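# Swap pink and yellow flowers between drying-rack pegs

## Task

Trade the places of the pink and yellow flowers: the pink one must end up on the peg that first held the yellow one, and the yellow one on the peg that first held the pink one. No stem may be deformed. When finished, the dryer must still be hanging from its rail, and all flowers must hang upside down with a clip holding each stem.

## Robot and tools

ROBOT AND FRAMES
There are two arms, left_arm and right_arm, each with a two-finger gripper and a wrist camera. The scene frame has its origin at table-top height, midway between the nominal arm bases. +z points up, +x points out over the table, and left_arm sits on the +y side. Arm names do not match image sides.
Calibrated base poses in the scene frame:
- left_arm: (-0.022, +0.332, +0.008) m, quat_wxyz (1, 0, 0, -0.008)
- right_arm: (+0.007, -0.249, +0.027) m, quat_wxyz (1, 0, 0, +0.005)
Both bases are essentially level. Every hand pose, target and velocity for an arm, and that arm's wrist camera pose, is expressed in that arm's own base frame. Fixed cameras and the table use the scene frame.
The gripper's fingers point along its +z axis and separate along its y axis. end_effector_position is the spot between the finger pads, roughly 1 cm short of the fingertips.

THE 16-NUMBER ROW
Every tool that moves the arms takes rows of 16 numbers. The first 8 are for left_arm and the last 8 for right_arm. Each half is x, y, z, qw, qx, qy, qz, opening.
- x, y, z: an absolute target position in metres, in that arm's base frame.
- qw, qx, qy, qz: an absolute orientation quaternion, w first, in the same frame.
- opening: an absolute gripper command from -1 (shut) to +1 (fully open, 0.094 m).
All 16 numbers are required even when only one arm should move. To keep an arm still, resend the exact pose and opening from the last result before it stopped. To keep an orientation steady, repeat the same quaternion; do not copy a drifted reading. A 0 in the opening slot is a real command, so resend the current gripper command to leave a gripper alone.

TOOLS
- execute_actions(actions, cameras): actions is a list of actions. Each action is a list of up to 15 rows, and each row lasts one control step of 1/30 s. A shorter list keeps its final row for the rest of the 15 steps, so one action is 0.5 s. A target lying more than 0.6 m from the gripper's current position, along any of the gripper's axes, gets the action refused for both arms. An empty actions list just reports state and images. cameras lists camera names: null, omitted or ["all"] gives all; [] gives none; an unknown name invalidates the call.
- move(target, speed, blend, opening_speed, blocking, cameras): drives each gripper in a straight line from its Hand target to the row's pose. target is one row or a list of up to 15 rows, and the whole list shares 10 s. speed is in m/s, from 0.002 to 4.3, default 0.25; turning is capped at twice that value in rad/s. blend is a corner-rounding distance in metres for lists, default 0. opening_speed is in units of the -1..1 scale per second, at least 0.2; use a low value to close gently on stems. With blocking=false the call returns after about 0.5 s and the motion continues. A new move replaces a running one. Paths do not avoid obstacles or the other arm. Do not route a path near an arm's own base. Faster moves stray further and hit harder.
- wait(seconds): 0 to 10 s, holding the last commands.
- stop(): brakes a running move.
- zoom_image(camera, region): region is [x0, y0, x1, y1] in image pixels, measured from the top-left corner, at most 504 by 504.
- read_manual(section): returns the licence texts only.
- finished_scene(scene): scene is 1 or 2. It ends the scene permanently.

CONTROL BEHAVIOUR
At each step, the commanded orientation is clipped to within 40 degrees of the measured one. One action may fall short of the pose you asked for. The result's Hand target shows where the arm is actually headed, so send the remainder next. Friction and weight can leave a free gripper a centimetre or more off its target. With the wrist close to the first joint's axis, a small hand motion can flip the shoulder.

RESULTS
Each result reports, per arm:
- end_effector_position and end_effector_quat_wxyz, in the base frame
- Hand target
- Tool commands
- grip_measured (same scale as opening; reads up to about 2.7 mm wide when empty)
- grip_effort_nm (motor effort; negative means closing; not a finger force)
- Joint positions (the last number is the opening in metres)
- Joint velocities ("within noise" means at rest)
- joint torques
A move adds a "move:" line giving its ending (done, off_target, moving, held, fault) and any limits (paced means the command was clipped; held means steps were withheld). Done and off_target do not tell you whether an arm is touching something. MOTOR HOT appears at 85 °C. At 100 °C an OVER-TEMPERATURE FAULT drops the arm for 30-60 s. Avoid long holds at full stretch and pushing against unreachable poses.

CAMERAS
cam_head_left, cam_head_right, cam_high, cam_low, cam_left_wrist and cam_right_wrist, each 672x504. Calibration is only approximate, and wrist images can lag while the arm moves.

CAUTIONS
- Anything that falls off the table, or is left off it, fails the task.
- Close slowly and release by commanding an opening well above grip_measured.
- Never let go of something that is still moving.
- Avoid slams, hard hits and hard presses, especially between the two arms; closing one gripper on the other's fingers counts as an arm-to-arm press.

- Loose items may get nudged now and then.

Each tool is called as a command line: name --argument value for each argument, lists and objects as JSON in quotes; but a table of rows of numbers goes row by row, as --pt "numbers of a row", without its own name.

## Session

execute_actions --actions '[]'

Scene clock: 0.00 s.
left_arm: end_effector_position=(+0.2569, -0.0827, +0.2388) grip_measured=+1.000 grip_effort_nm=n/a end_effector_quat_wxyz=(+0.234, -0.475, +0.849, -0.012) | right_arm: end_effector_position=(+0.4016, -0.0080, +0.3089) grip_measured=+1.000 grip_effort_nm=n/a end_effector_quat_wxyz=(+0.174, -0.236, +0.924, +0.245)
Joint positions: left_arm=[-0.559 0.839 0.854 -1.323 -0.397 -1.526 0.094] | right_arm=[-0.266 1.317 1.342 -1.525 -0.607 -0.743 0.094]
Joint velocities: within noise
Joint torques (N m): no reading
Heat: left arm: hottest elbow 32 °C; right arm: hottest waist 31 °C.
Hand target: left_arm +0.2625, -0.0863, +0.2520; +0.241, -0.476, +0.845, -0.026 | right_arm +0.4067, -0.0095, +0.3157; +0.181, -0.238, +0.923, +0.241
Tool commands: left_gripper/opening=+1.0 right_gripper/opening=+1.0

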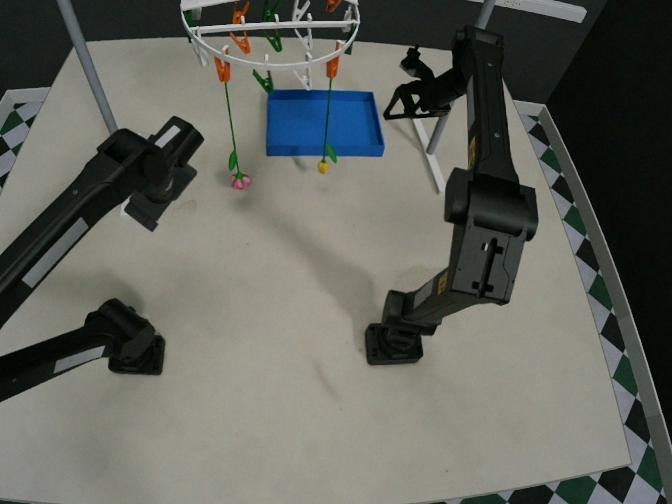

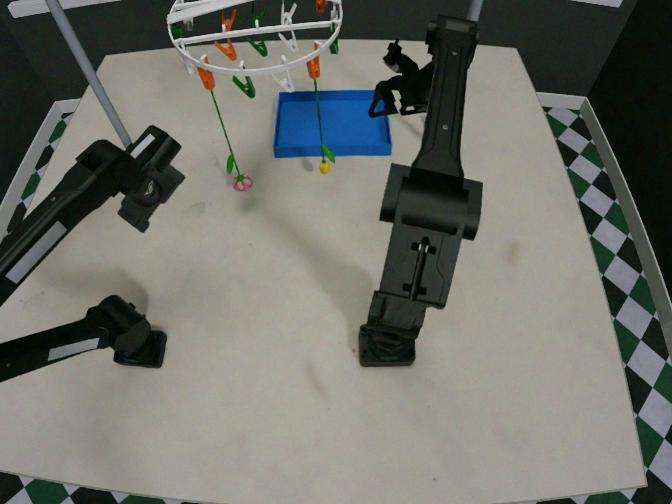

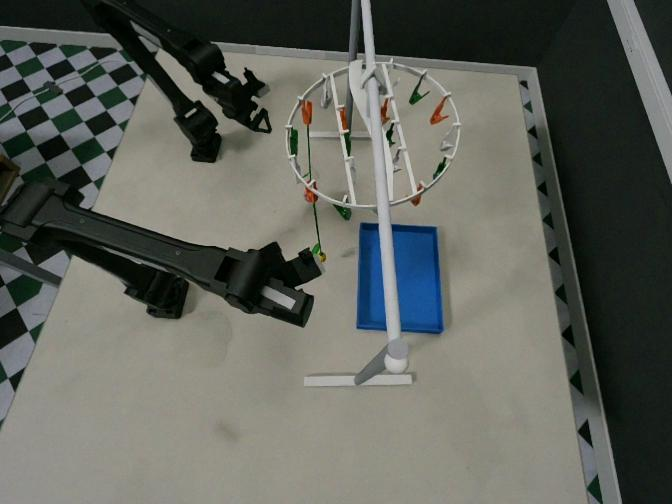

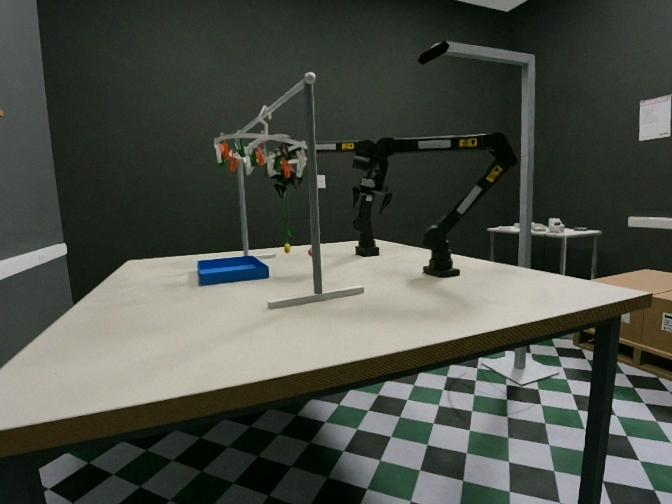

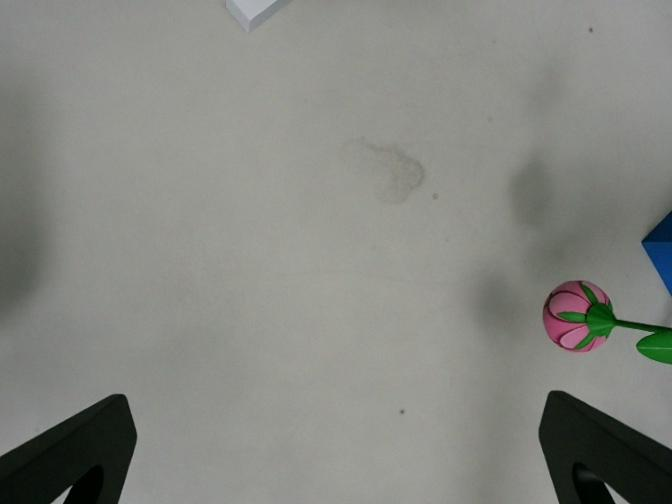

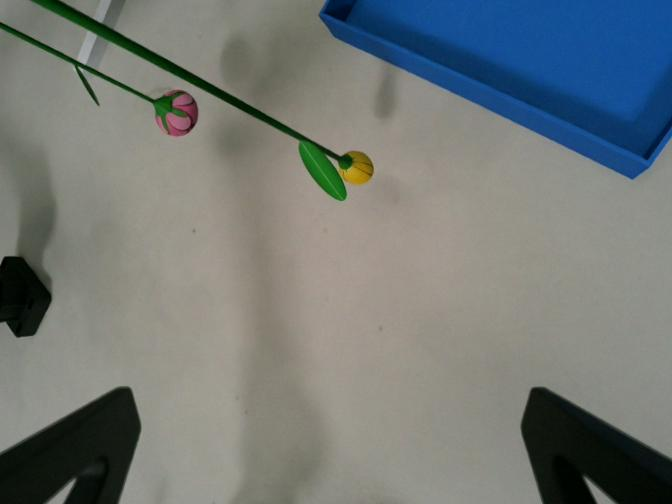

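zoom_image --camera "cam_head_left" --region '[160, 0, 400, 200]'

zoom_image --camera "cam_head_right" --region '[150, 0, 390, 200]'

zoom_image --camera "cam_high" --region '[260, 40, 480, 280]'

zoom_image --camera "cam_low" --region '[180, 60, 400, 290]'

Scaled by 2.100 from the camera's 672x504 image, which has a finer 960x720 frame.

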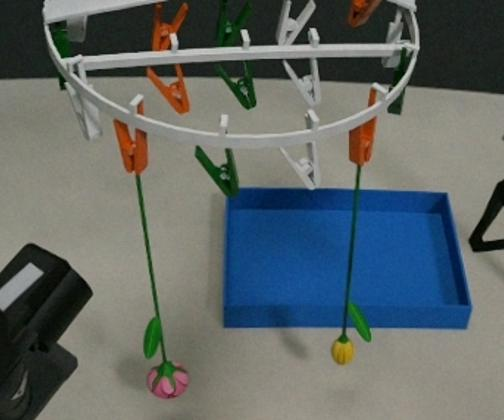

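Scaled by 2.100 from the camera's 672x504 image, which has a finer 960x720 frame.

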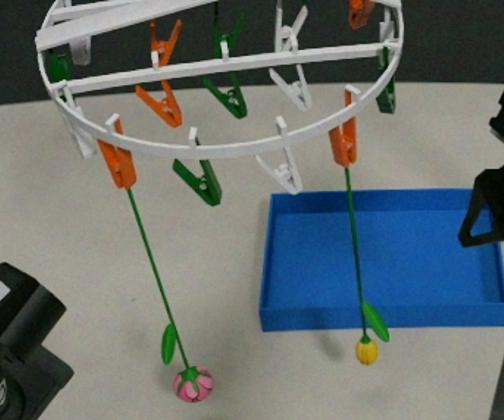

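Scaled by 2.100 from the camera's 672x504 image, which has a finer 960x720 frame.

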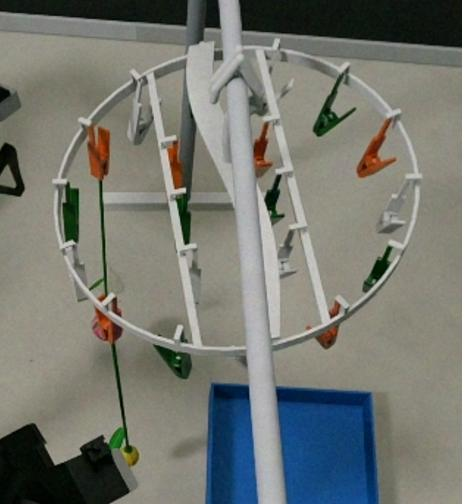

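Scaled by 2.191 from the camera's 672x504 image, which has a finer 960x720 frame.

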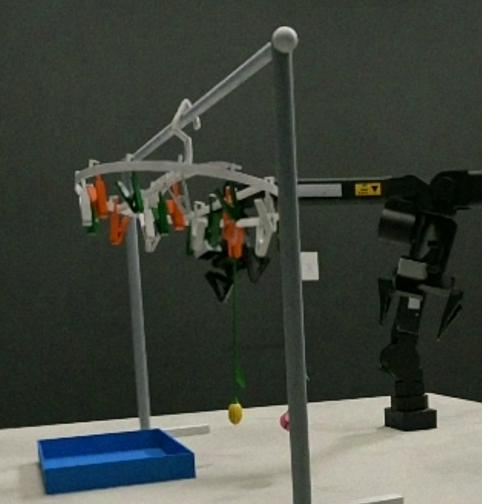

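move --target '[0.2569,-0.0827,0.2388,0.234,-0.475,0.849,-0.012,1,0.24,0.119,0.33,0.8192,0,0.5736,0,1]'

Scene clock: 44.30 s.
left_arm: end_effector_position=(+0.2569, -0.0827, +0.2388) grip_measured=+1.000 grip_effort_nm=-0.032 end_effector_quat_wxyz=(+0.234, -0.475, +0.849, -0.012) | right_arm: end_effector_position=(+0.2415, +0.1171, +0.3365) grip_measured=+1.000 grip_effort_nm=0.002 end_effector_quat_wxyz=(+0.820, +0.009, +0.572, +0.006)
Joint positions: left_arm=[-0.559 0.839 0.854 -1.323 -0.397 -1.526 0.094] | right_arm=[0.979 0.519 0.14 0.969 0.9 -0.461 0.094]
Joint velocities: within noise
Joint torques (N m): left_arm=[2.49 -2.26 8.25 0.87 -0.26 0.08] | right_arm=[1.38 4.25 7.43 1.88 -0.22 -0.14]
Heat: left arm: hottest elbow 45 °C; right arm: hottest waist 31 °C.
Hand target: left_arm +0.2569, -0.0827, +0.2389; +0.234, -0.475, +0.848, -0.012 | right_arm +0.2401, +0.1189, +0.3300; +0.819, -0.001, +0.574, +0.000
Off the commanded pose: left_arm 0.000 m, 0 deg | right_arm 0.007 m, 1 deg.
move: done
camera_calibration:
cam_right_wrist: T_world_to_cam=[[0.00119301, -0.999939, -0.0110141, 0.119453], [-0.0750845, 0.0108934, -0.997118, 0.393559], [0.997176, 0.00201655, -0.0750669, -0.128906], [0, 0, 0, 1]] pos_world=[0.15795, 0.115419, 0.384063]

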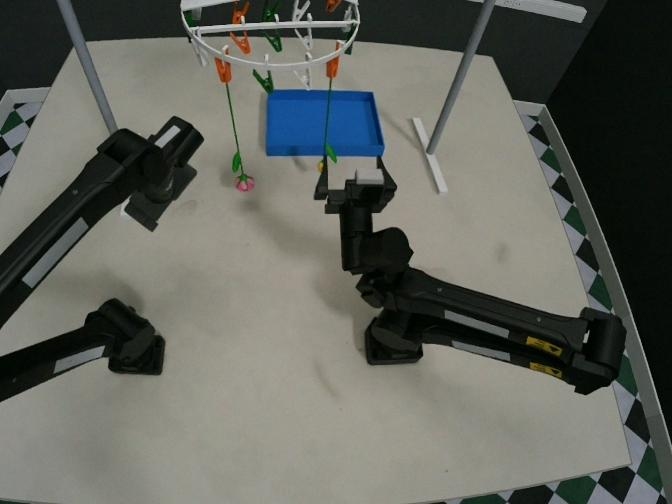

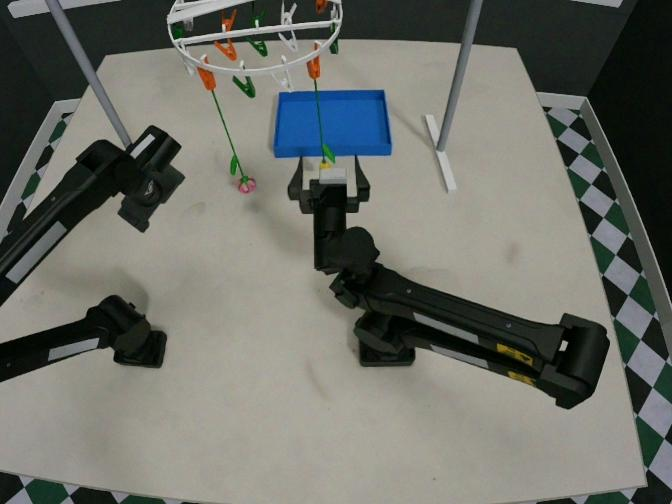

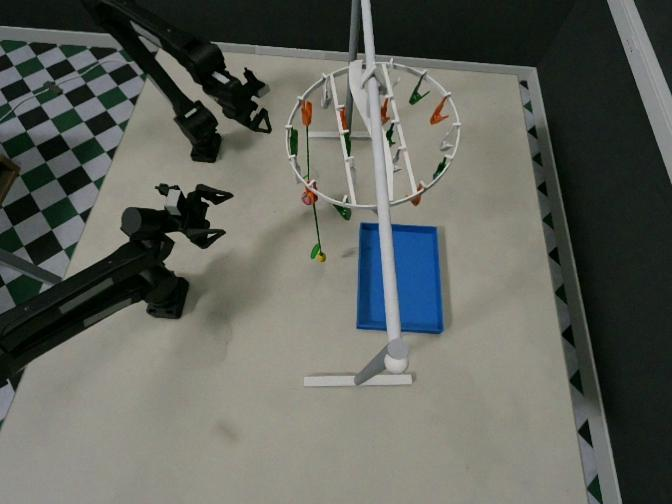

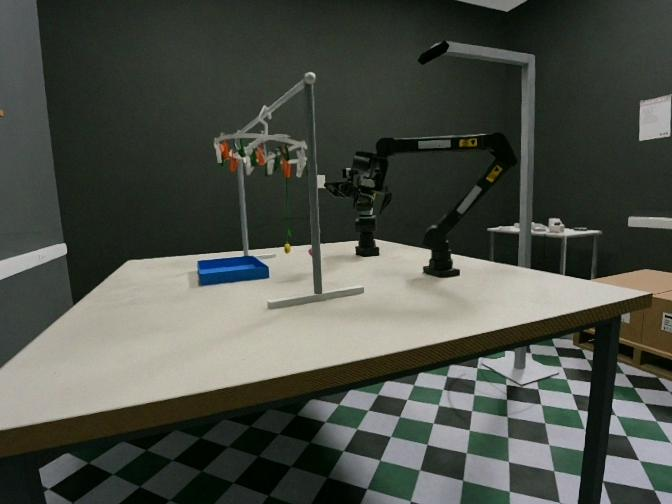

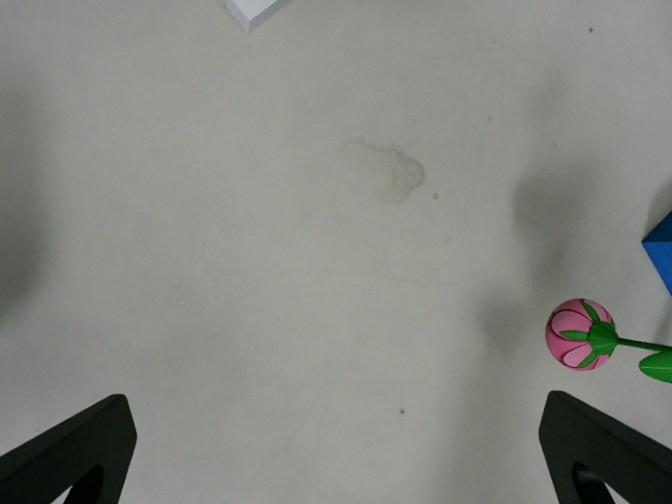

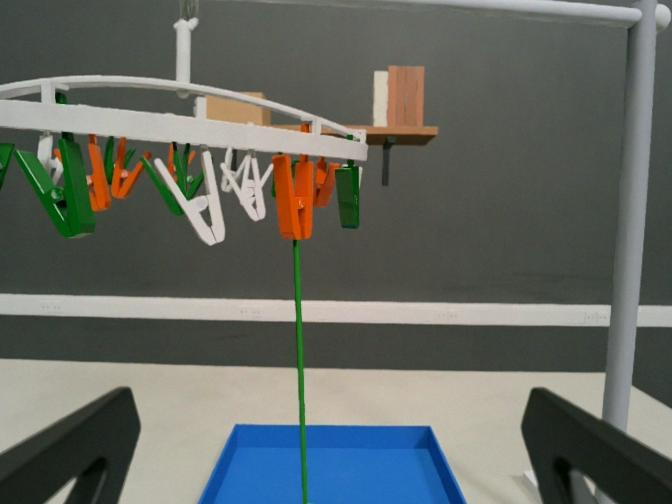

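zoom_image --camera "cam_right_wrist" --region '[210, 100, 410, 250]'

zoom_image --camera "cam_right_wrist" --region '[0, 60, 250, 260]'

Scaled by 2.520 from the camera's 672x504 image, which has a finer 960x720 frame.

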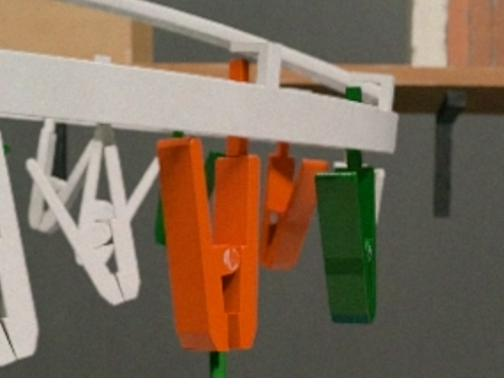

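Scaled by 2.016 from the camera's 672x504 image, which has a finer 960x720 frame.

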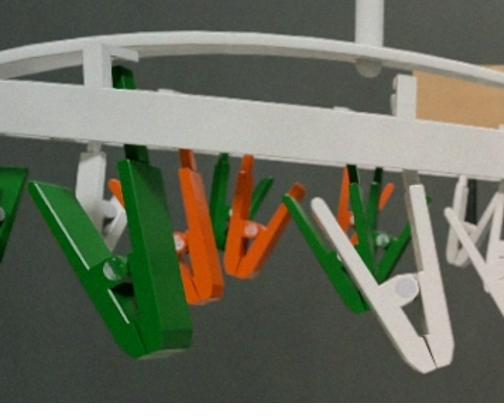

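move --target '[0.292,-0.084,0.33,0.7698,0.1962,0.539,-0.2802,1,0.33,0.03,0.33,0.7568,-0.2195,0.5299,0.3135,1]'

Scene clock: 111.93 s.
left_arm: end_effector_position=(+0.2909, -0.0866, +0.3292) grip_measured=+1.000 grip_effort_nm=-0.037 end_effector_quat_wxyz=(+0.768, +0.199, +0.540, -0.280) | right_arm: end_effector_position=(+0.3213, +0.0361, +0.3147) grip_measured=+1.000 grip_effort_nm=0.002 end_effector_quat_wxyz=(+0.749, -0.213, +0.541, +0.319)
Joint positions: left_arm=[0.11 0.665 0.173 0.972 0.753 -0.338 0.094] | right_arm=[-0.361 1.098 0.25 1.535 -1.034 0.641 0.094]
Joint velocities: within noise
Joint torques (N m): left_arm=[3.31 0.91 7.91 2.35 -0.05 -0.06] | right_arm=[-0.32 -1.26 9.26 1.7 0.3 0.2]
Heat: left arm: hottest elbow 45 °C; right arm: hottest elbow 34 °C.
Hand target: left_arm +0.2919, -0.0841, +0.3301; +0.770, +0.196, +0.539, -0.280 | right_arm +0.3292, +0.0302, +0.3297; +0.757, -0.220, +0.530, +0.313
Off the commanded pose: left_arm 0.003 m, 0 deg | right_arm 0.019 m, 2 deg.
move: off_target (right_arm)
camera_calibration:
cam_left_wrist: T_world_to_cam=[[-0.638032, -0.769874, -0.0144611, 0.123573], [-0.0606624, 0.0689783, -0.995772, 0.390123], [0.767616, -0.634458, -0.0907128, -0.15789], [0, 0, 0, 1]] pos_world=[0.223709, -0.0319487, 0.375938]
cam_right_wrist: T_world_to_cam=[[0.709928, -0.704099, -0.0157493, -0.198848], [-0.0798703, -0.0582731, -0.9951, 0.382108], [0.699731, 0.707707, -0.0976062, -0.132786], [0, 0, 0, 1]] pos_world=[0.264601, -0.0237684, 0.364143]

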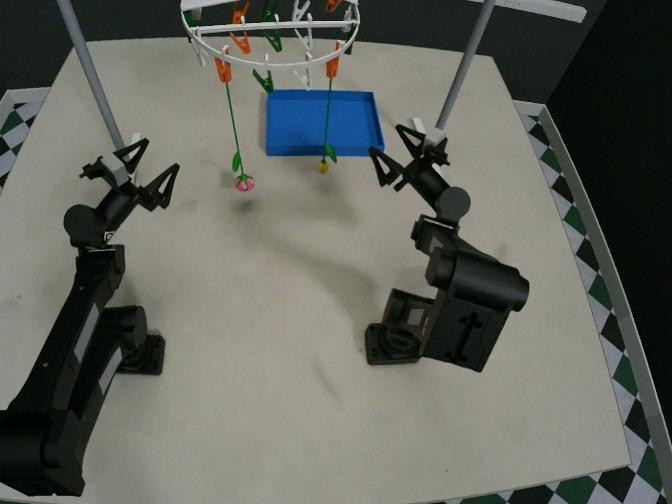

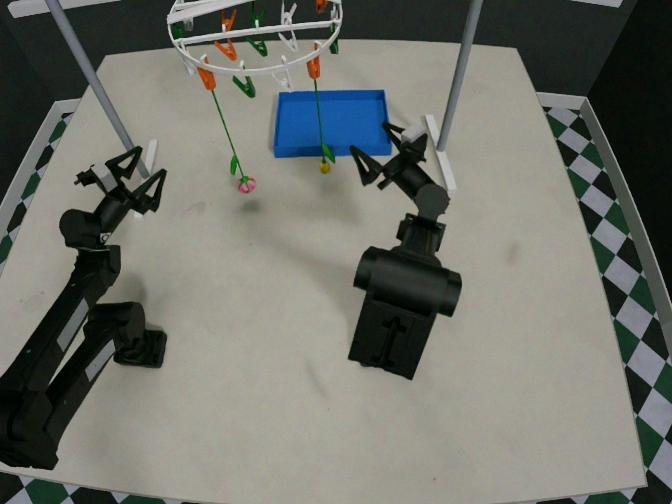

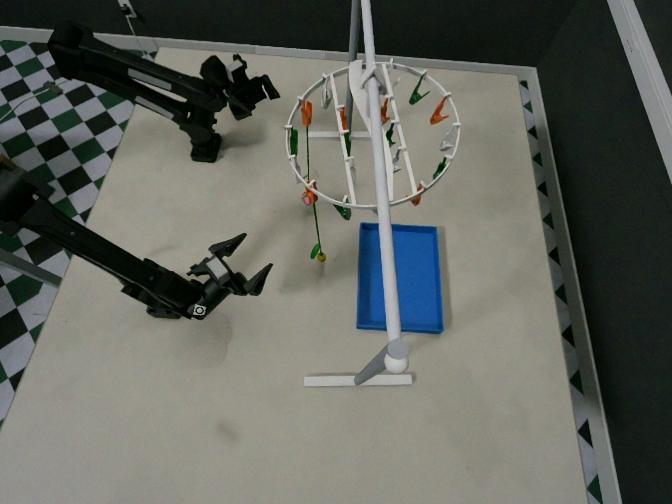

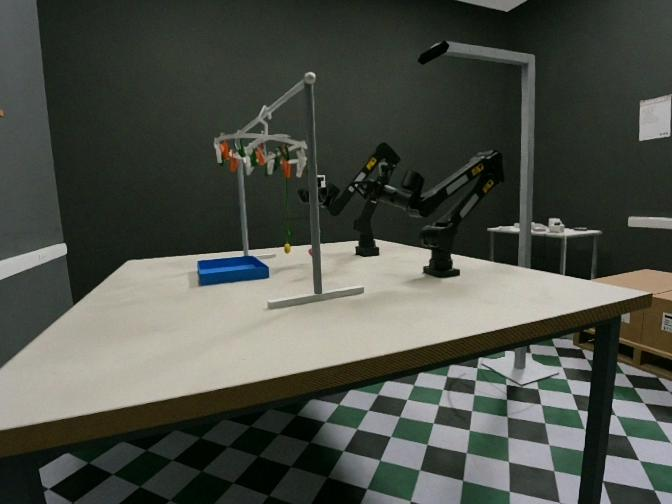

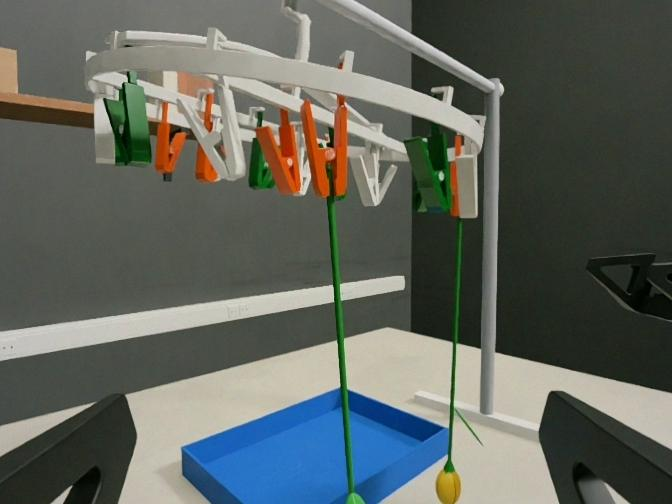

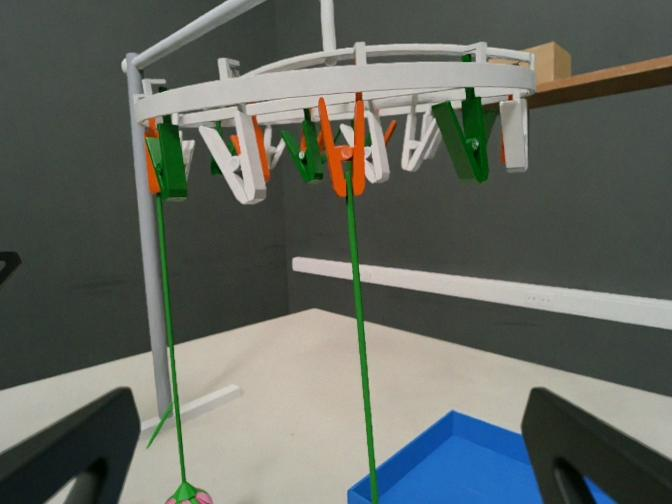

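zoom_image --camera "cam_right_wrist" --region '[270, 30, 430, 230]'

zoom_image --camera "cam_left_wrist" --region '[250, 30, 410, 230]'

Scaled by 2.520 from the camera's 672x504 image, which has a finer 960x720 frame.

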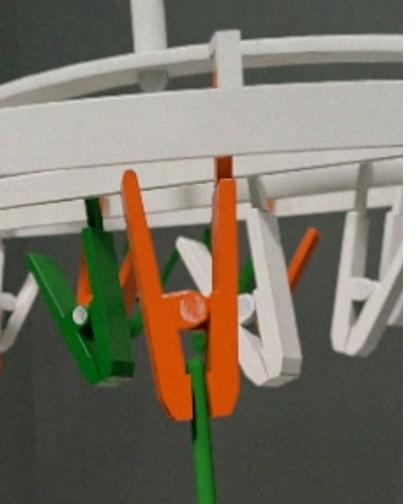

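Scaled by 2.520 from the camera's 672x504 image, which has a finer 960x720 frame.

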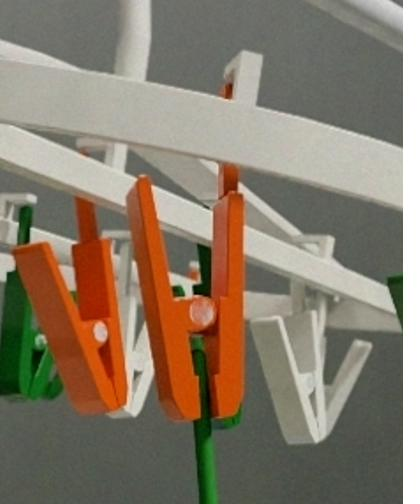

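move --pt "0.27 -0.22 0.28 0.8195 0.1767 0.4266 -0.3394 0.0 0.35 0.05 0.37 0.6942 -0.2717 0.5826 0.3237 0.3" --pt "0.394 -0.354 0.262 0.8195 0.1767 0.4266 -0.3394 0.0 0.3765 0.0735 0.397 0.6942 -0.2717 0.5826 0.3237 0.3" --blend 0.03

Scene clock: 140.77 s.
left_arm: end_effector_position=(+0.3904, -0.3450, +0.2532) grip_measured=+0.002 grip_effort_nm=-0.120 end_effector_quat_wxyz=(+0.774, +0.201, +0.507, -0.322) | right_arm: end_effector_position=(+0.3707, +0.0708, +0.3675) grip_measured=+0.302 grip_effort_nm=-0.076 end_effector_quat_wxyz=(+0.679, -0.252, +0.602, +0.337)
Joint positions: left_arm=[-0.702 1.686 0.557 1.548 0.064 -0.045 0.047] | right_arm=[-0.217 0.915 0.504 0.718 -1.054 0.333 0.061]
Joint velocities: within noise
Joint torques (N m): left_arm=[1.85 -8.12 6.78 2.56 -0.06 0.16] | right_arm=[1.32 -3.02 12.67 1.2 0.25 -0.14]
Heat: left arm: hottest elbow 43 °C; right arm: hottest elbow 34 °C.
Hand target: left_arm +0.3937, -0.3538, +0.2626; +0.784, +0.200, +0.490, -0.324 | right_arm +0.3747, +0.0733, +0.3966; +0.695, -0.271, +0.582, +0.324
Off the commanded pose: left_arm 0.013 m, 11 deg | right_arm 0.030 m, 4 deg.
joint sent to its limit (left arm) — joint 4 (wrist pitch), upper limit. The joint targets are off in orientation, not in position.
move: off_target (left_arm, right_arm)
camera_calibration:
cam_left_wrist: T_world_to_cam=[[-0.694772, -0.719217, 0.00438028, 0.0219145], [-0.0151669, 0.00856192, -0.999848, 0.30074], [0.71907, -0.694733, -0.0168568, -0.425676], [0, 0, 0, 1]] pos_world=[0.325878, -0.282545, 0.293422]
cam_right_wrist: T_world_to_cam=[[0.763773, -0.643242, -0.0537625, -0.218933], [-0.21625, -0.176512, -0.96025, 0.486704], [0.608183, 0.745039, -0.273916, -0.090576], [0, 0, 0, 1]] pos_world=[0.327551, 0.0125651, 0.430777]

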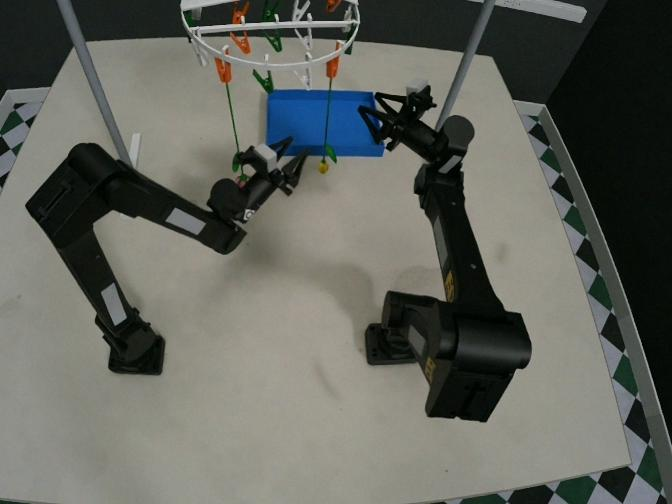

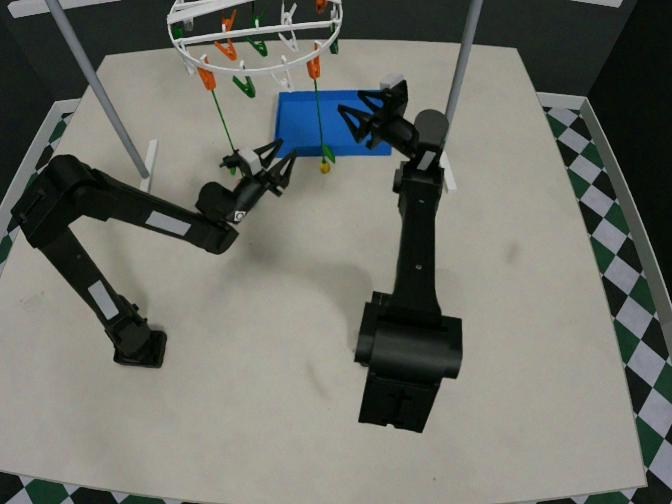

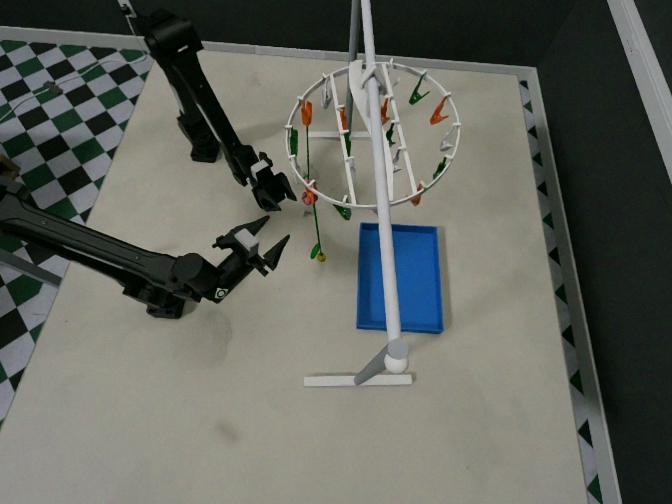

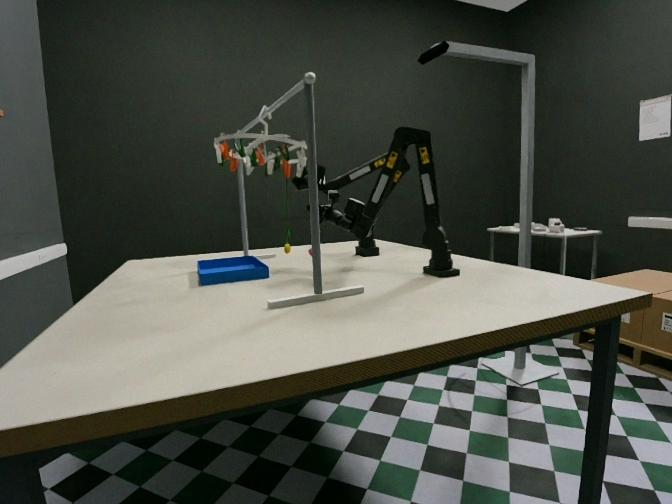

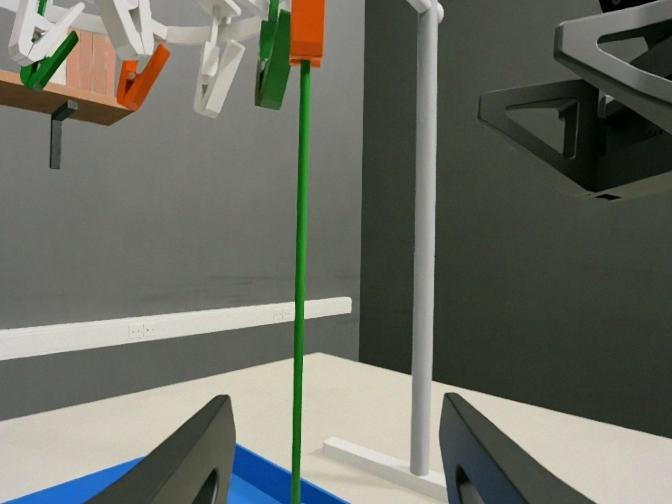

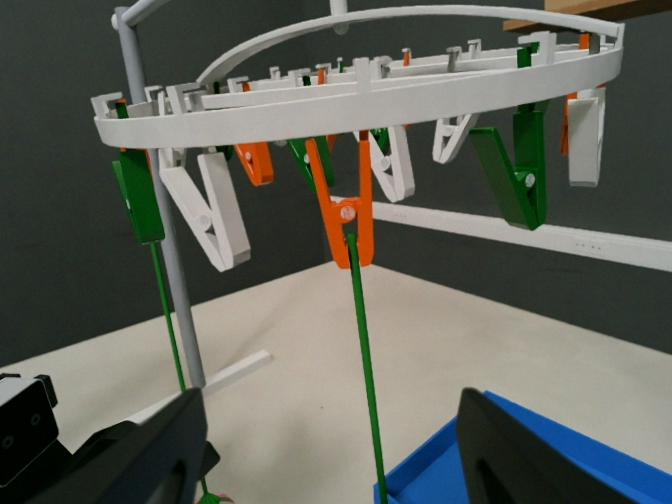

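move --target '[0.437,-0.369,0.292,0.7568,0.2195,0.5299,-0.3135,0.0,0.392,0.09,0.428,0.6942,-0.2717,0.5826,0.3237,0.2]' --speed 0.12

Scene clock: 157.83 s.
left_arm: end_effector_position=(+0.4274, -0.3662, +0.2711) grip_measured=+0.002 grip_effort_nm=-0.120 end_effector_quat_wxyz=(+0.745, +0.224, +0.545, -0.314) | right_arm: end_effector_position=(+0.3857, +0.0868, +0.3994) grip_measured=+0.201 grip_effort_nm=-0.071 end_effector_quat_wxyz=(+0.680, -0.254, +0.600, +0.335)
Joint positions: left_arm=[-0.675 1.614 0.667 1.259 0.108 -0.044 0.047] | right_arm=[-0.149 0.91 0.597 0.59 -0.99 0.29 0.056]
Joint velocities: within noise
Joint torques (N m): left_arm=[3.14 -10.58 8.46 1.61 0.11 0.1] | right_arm=[1.49 -2.55 13.07 1.26 0.24 -0.13]
Heat: left arm: hottest elbow 42 °C; right arm: hottest elbow 40 °C.
Hand target: left_arm +0.4363, -0.3683, +0.2920; +0.757, +0.219, +0.530, -0.313 | right_arm +0.3903, +0.0897, +0.4273; +0.694, -0.271, +0.582, +0.324
Off the commanded pose: left_arm 0.023 m, 2 deg | right_arm 0.029 m, 3 deg.
move: off_target (left_arm, right_arm)
camera_calibration:
cam_left_wrist: T_world_to_cam=[[-0.704783, -0.709419, -0.00246401, 0.0419908], [-0.0859215, 0.0888066, -0.992336, 0.376995], [0.704201, -0.69917, -0.123544, -0.433045], [0, 0, 0, 1]] pos_world=[0.366937, -0.306463, 0.320709]
cam_right_wrist: T_world_to_cam=[[0.764116, -0.643429, -0.0461148, -0.221545], [-0.210226, -0.180797, -0.96079, 0.521731], [0.609863, 0.743849, -0.273415, -0.103767], [0, 0, 0, 1]] pos_world=[0.342251, 0.0289655, 0.462686]

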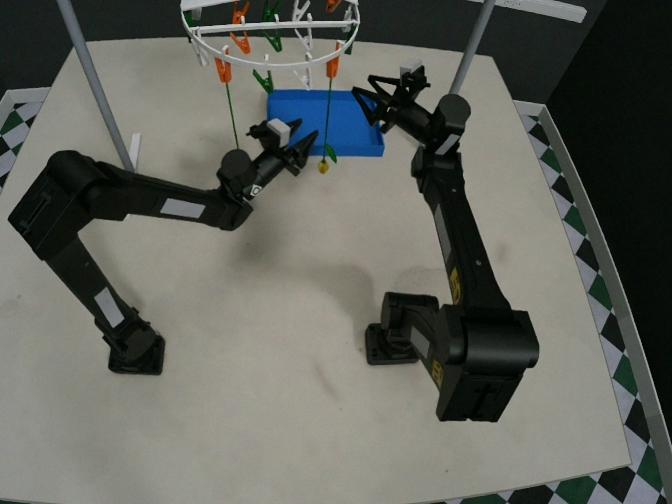

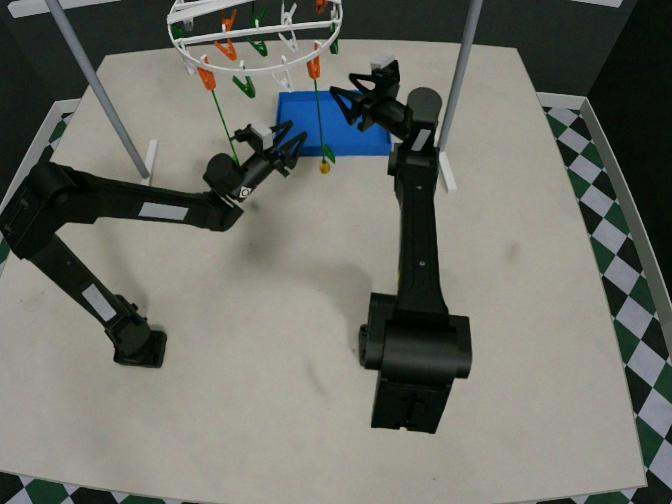

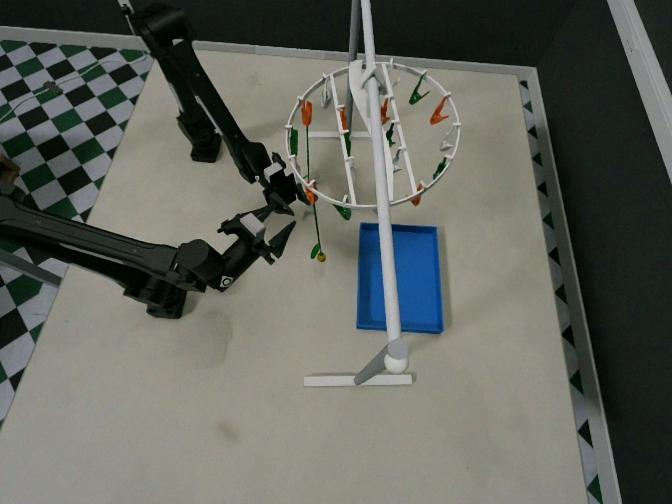

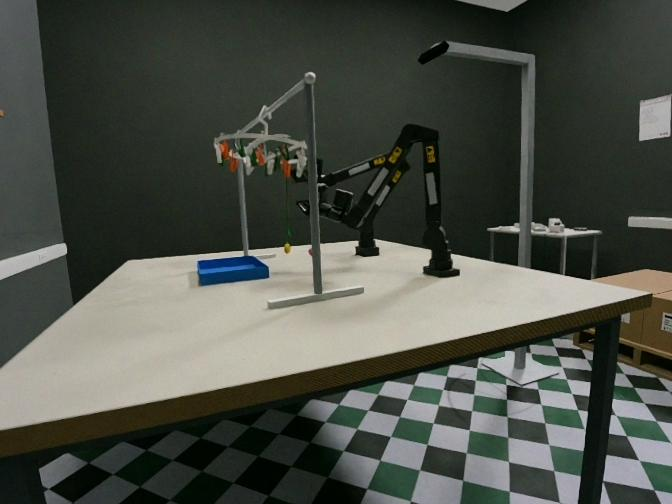

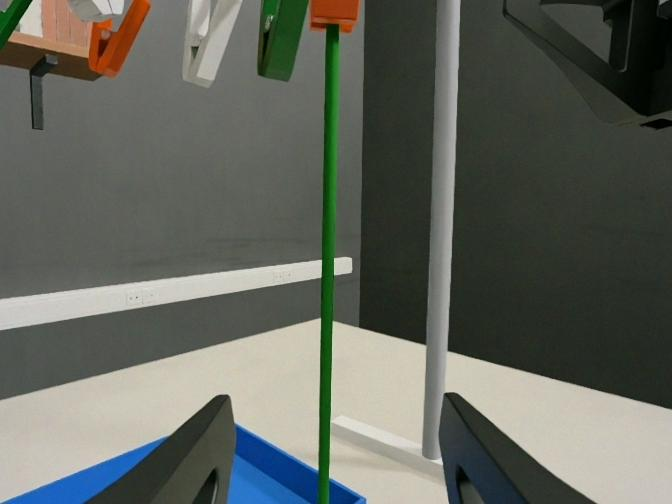

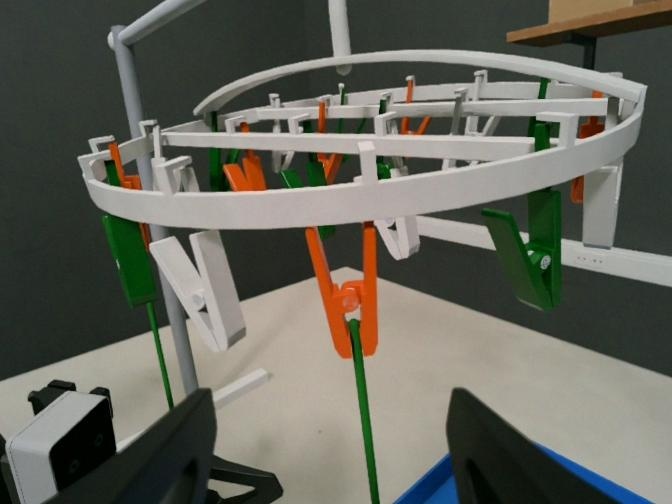

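zoom_image --camera "cam_left_wrist" --region '[260, 0, 400, 120]'

zoom_image --camera "cam_right_wrist" --region '[280, 200, 440, 400]'

zoom_image --camera "cam_left_wrist" --region '[260, 380, 400, 500]'

Scaled by 3.600 from the camera's 672x504 image, which has a finer 960x720 frame.

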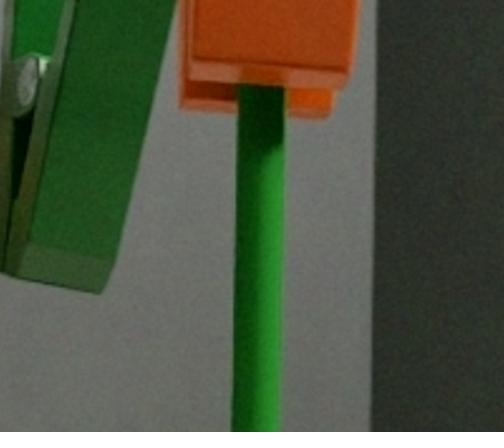

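Scaled by 2.520 from the camera's 672x504 image, which has a finer 960x720 frame.

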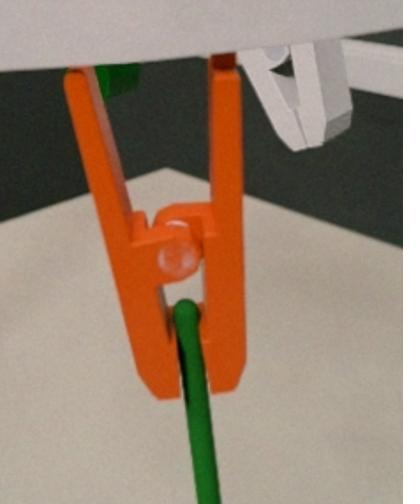

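Scaled by 3.600 from the camera's 672x504 image, which has a finer 960x720 frame.

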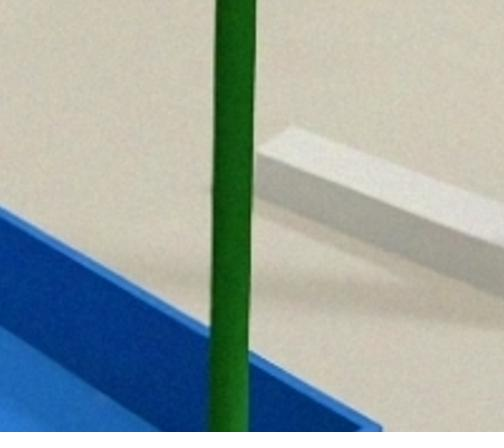

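move --target '[0.467,-0.392,0.311,0.7568,0.2195,0.5299,-0.3135,0.0,0.416,0.1115,0.427,0.7332,-0.2484,0.5327,0.3419,0.2]' --speed 0.12

Scene clock: 177.73 s.
left_arm: end_effector_position=(+0.4534, -0.3873, +0.3004) grip_measured=+0.002 grip_effort_nm=-0.115 end_effector_quat_wxyz=(+0.750, +0.222, +0.537, -0.316) | right_arm: end_effector_position=(+0.4106, +0.1077, +0.4056) grip_measured=+0.201 grip_effort_nm=-0.081 end_effector_quat_wxyz=(+0.725, -0.242, +0.549, +0.339)
Joint positions: left_arm=[-0.675 1.623 0.783 1.172 0.11 -0.044 0.047] | right_arm=[-0.054 1.048 0.597 0.894 -0.857 0.365 0.056]
Joint velocities: within noise
Joint torques (N m): left_arm=[3.19 -9.58 9.5 1.5 0.11 0.09] | right_arm=[1.2 -4.13 11.54 2.07 0.29 0.18]
Heat: left arm: hottest elbow 44 °C; right arm: hottest elbow 39 °C.
Hand target: left_arm +0.4663, -0.3913, +0.3110; +0.757, +0.219, +0.530, -0.314 | right_arm +0.4149, +0.1113, +0.4265; +0.733, -0.248, +0.533, +0.342
Off the commanded pose: left_arm 0.018 m, 1 deg | right_arm 0.022 m, 2 deg.
move: off_target (left_arm, right_arm)
camera_calibration:
cam_left_wrist: T_world_to_cam=[[-0.705726, -0.708467, -0.00503846, 0.0469292], [-0.0703958, 0.0771963, -0.994528, 0.399318], [0.704979, -0.701509, -0.104353, -0.469543], [0, 0, 0, 1]] pos_world=[0.392248, -0.326967, 0.348371]
cam_right_wrist: T_world_to_cam=[[0.759194, -0.650783, -0.0103327, -0.238534], [-0.101225, -0.102375, -0.989582, 0.495244], [0.642945, 0.752331, -0.143598, -0.199871], [0, 0, 0, 1]] pos_world=[0.35973, 0.0458367, 0.458919]

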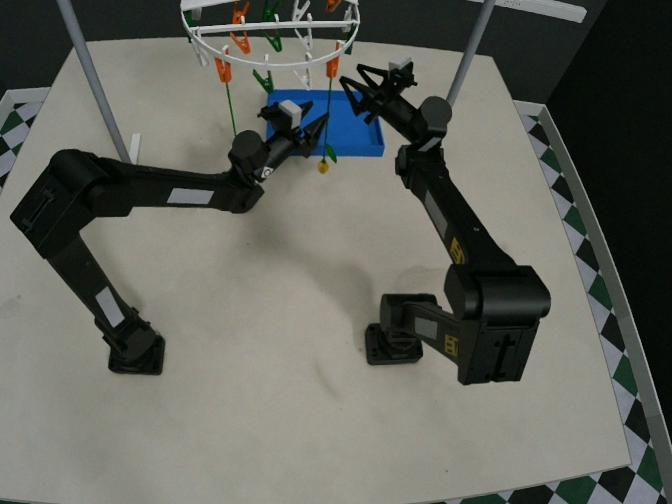

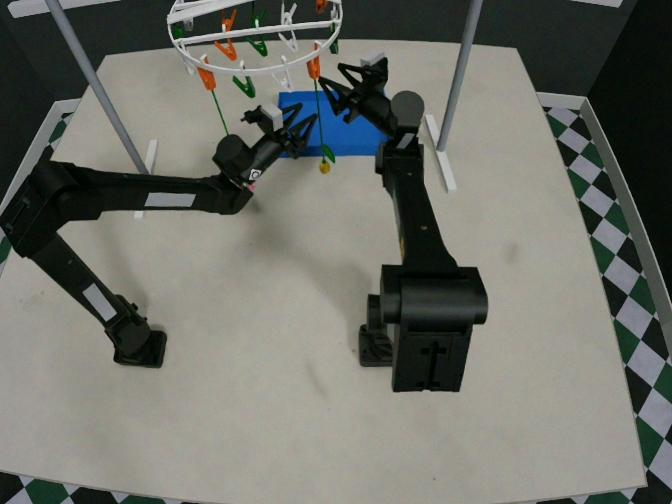

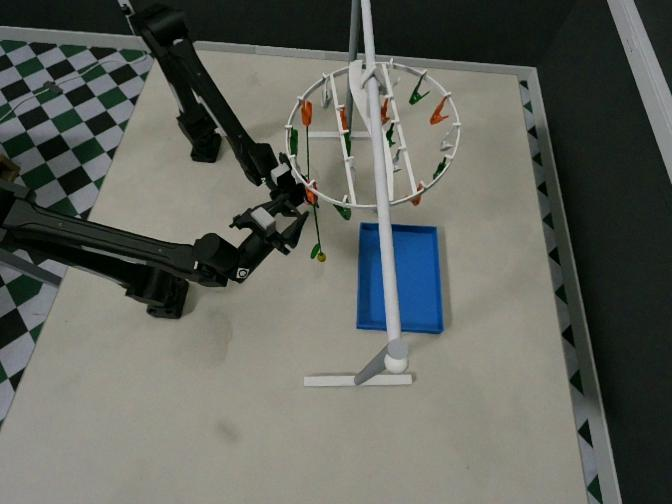

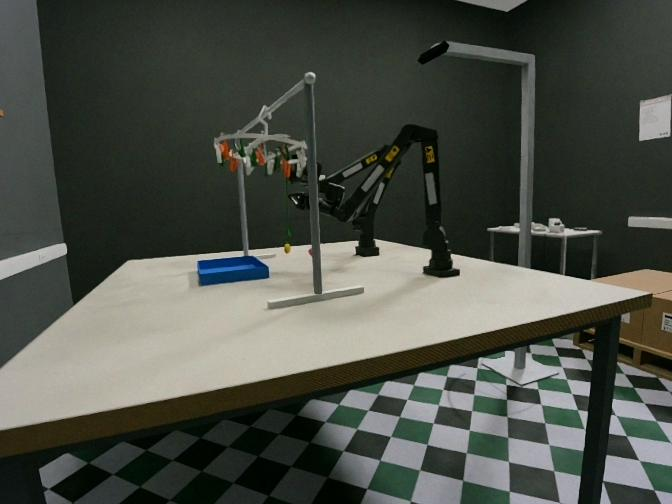

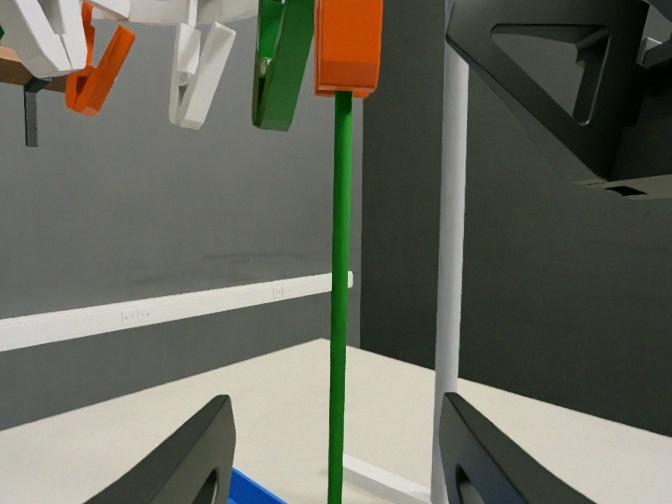

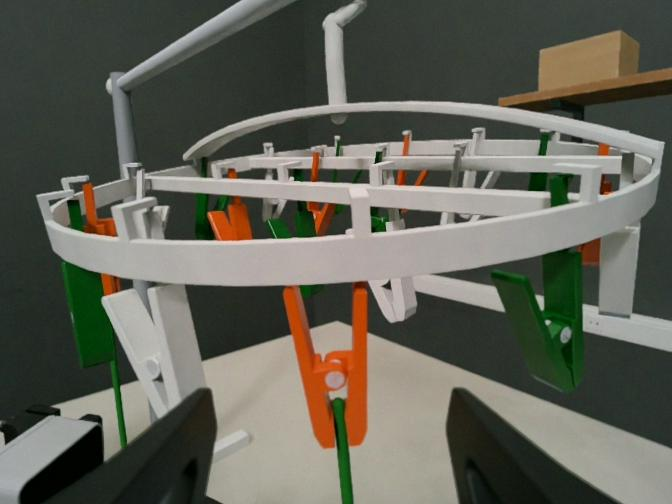

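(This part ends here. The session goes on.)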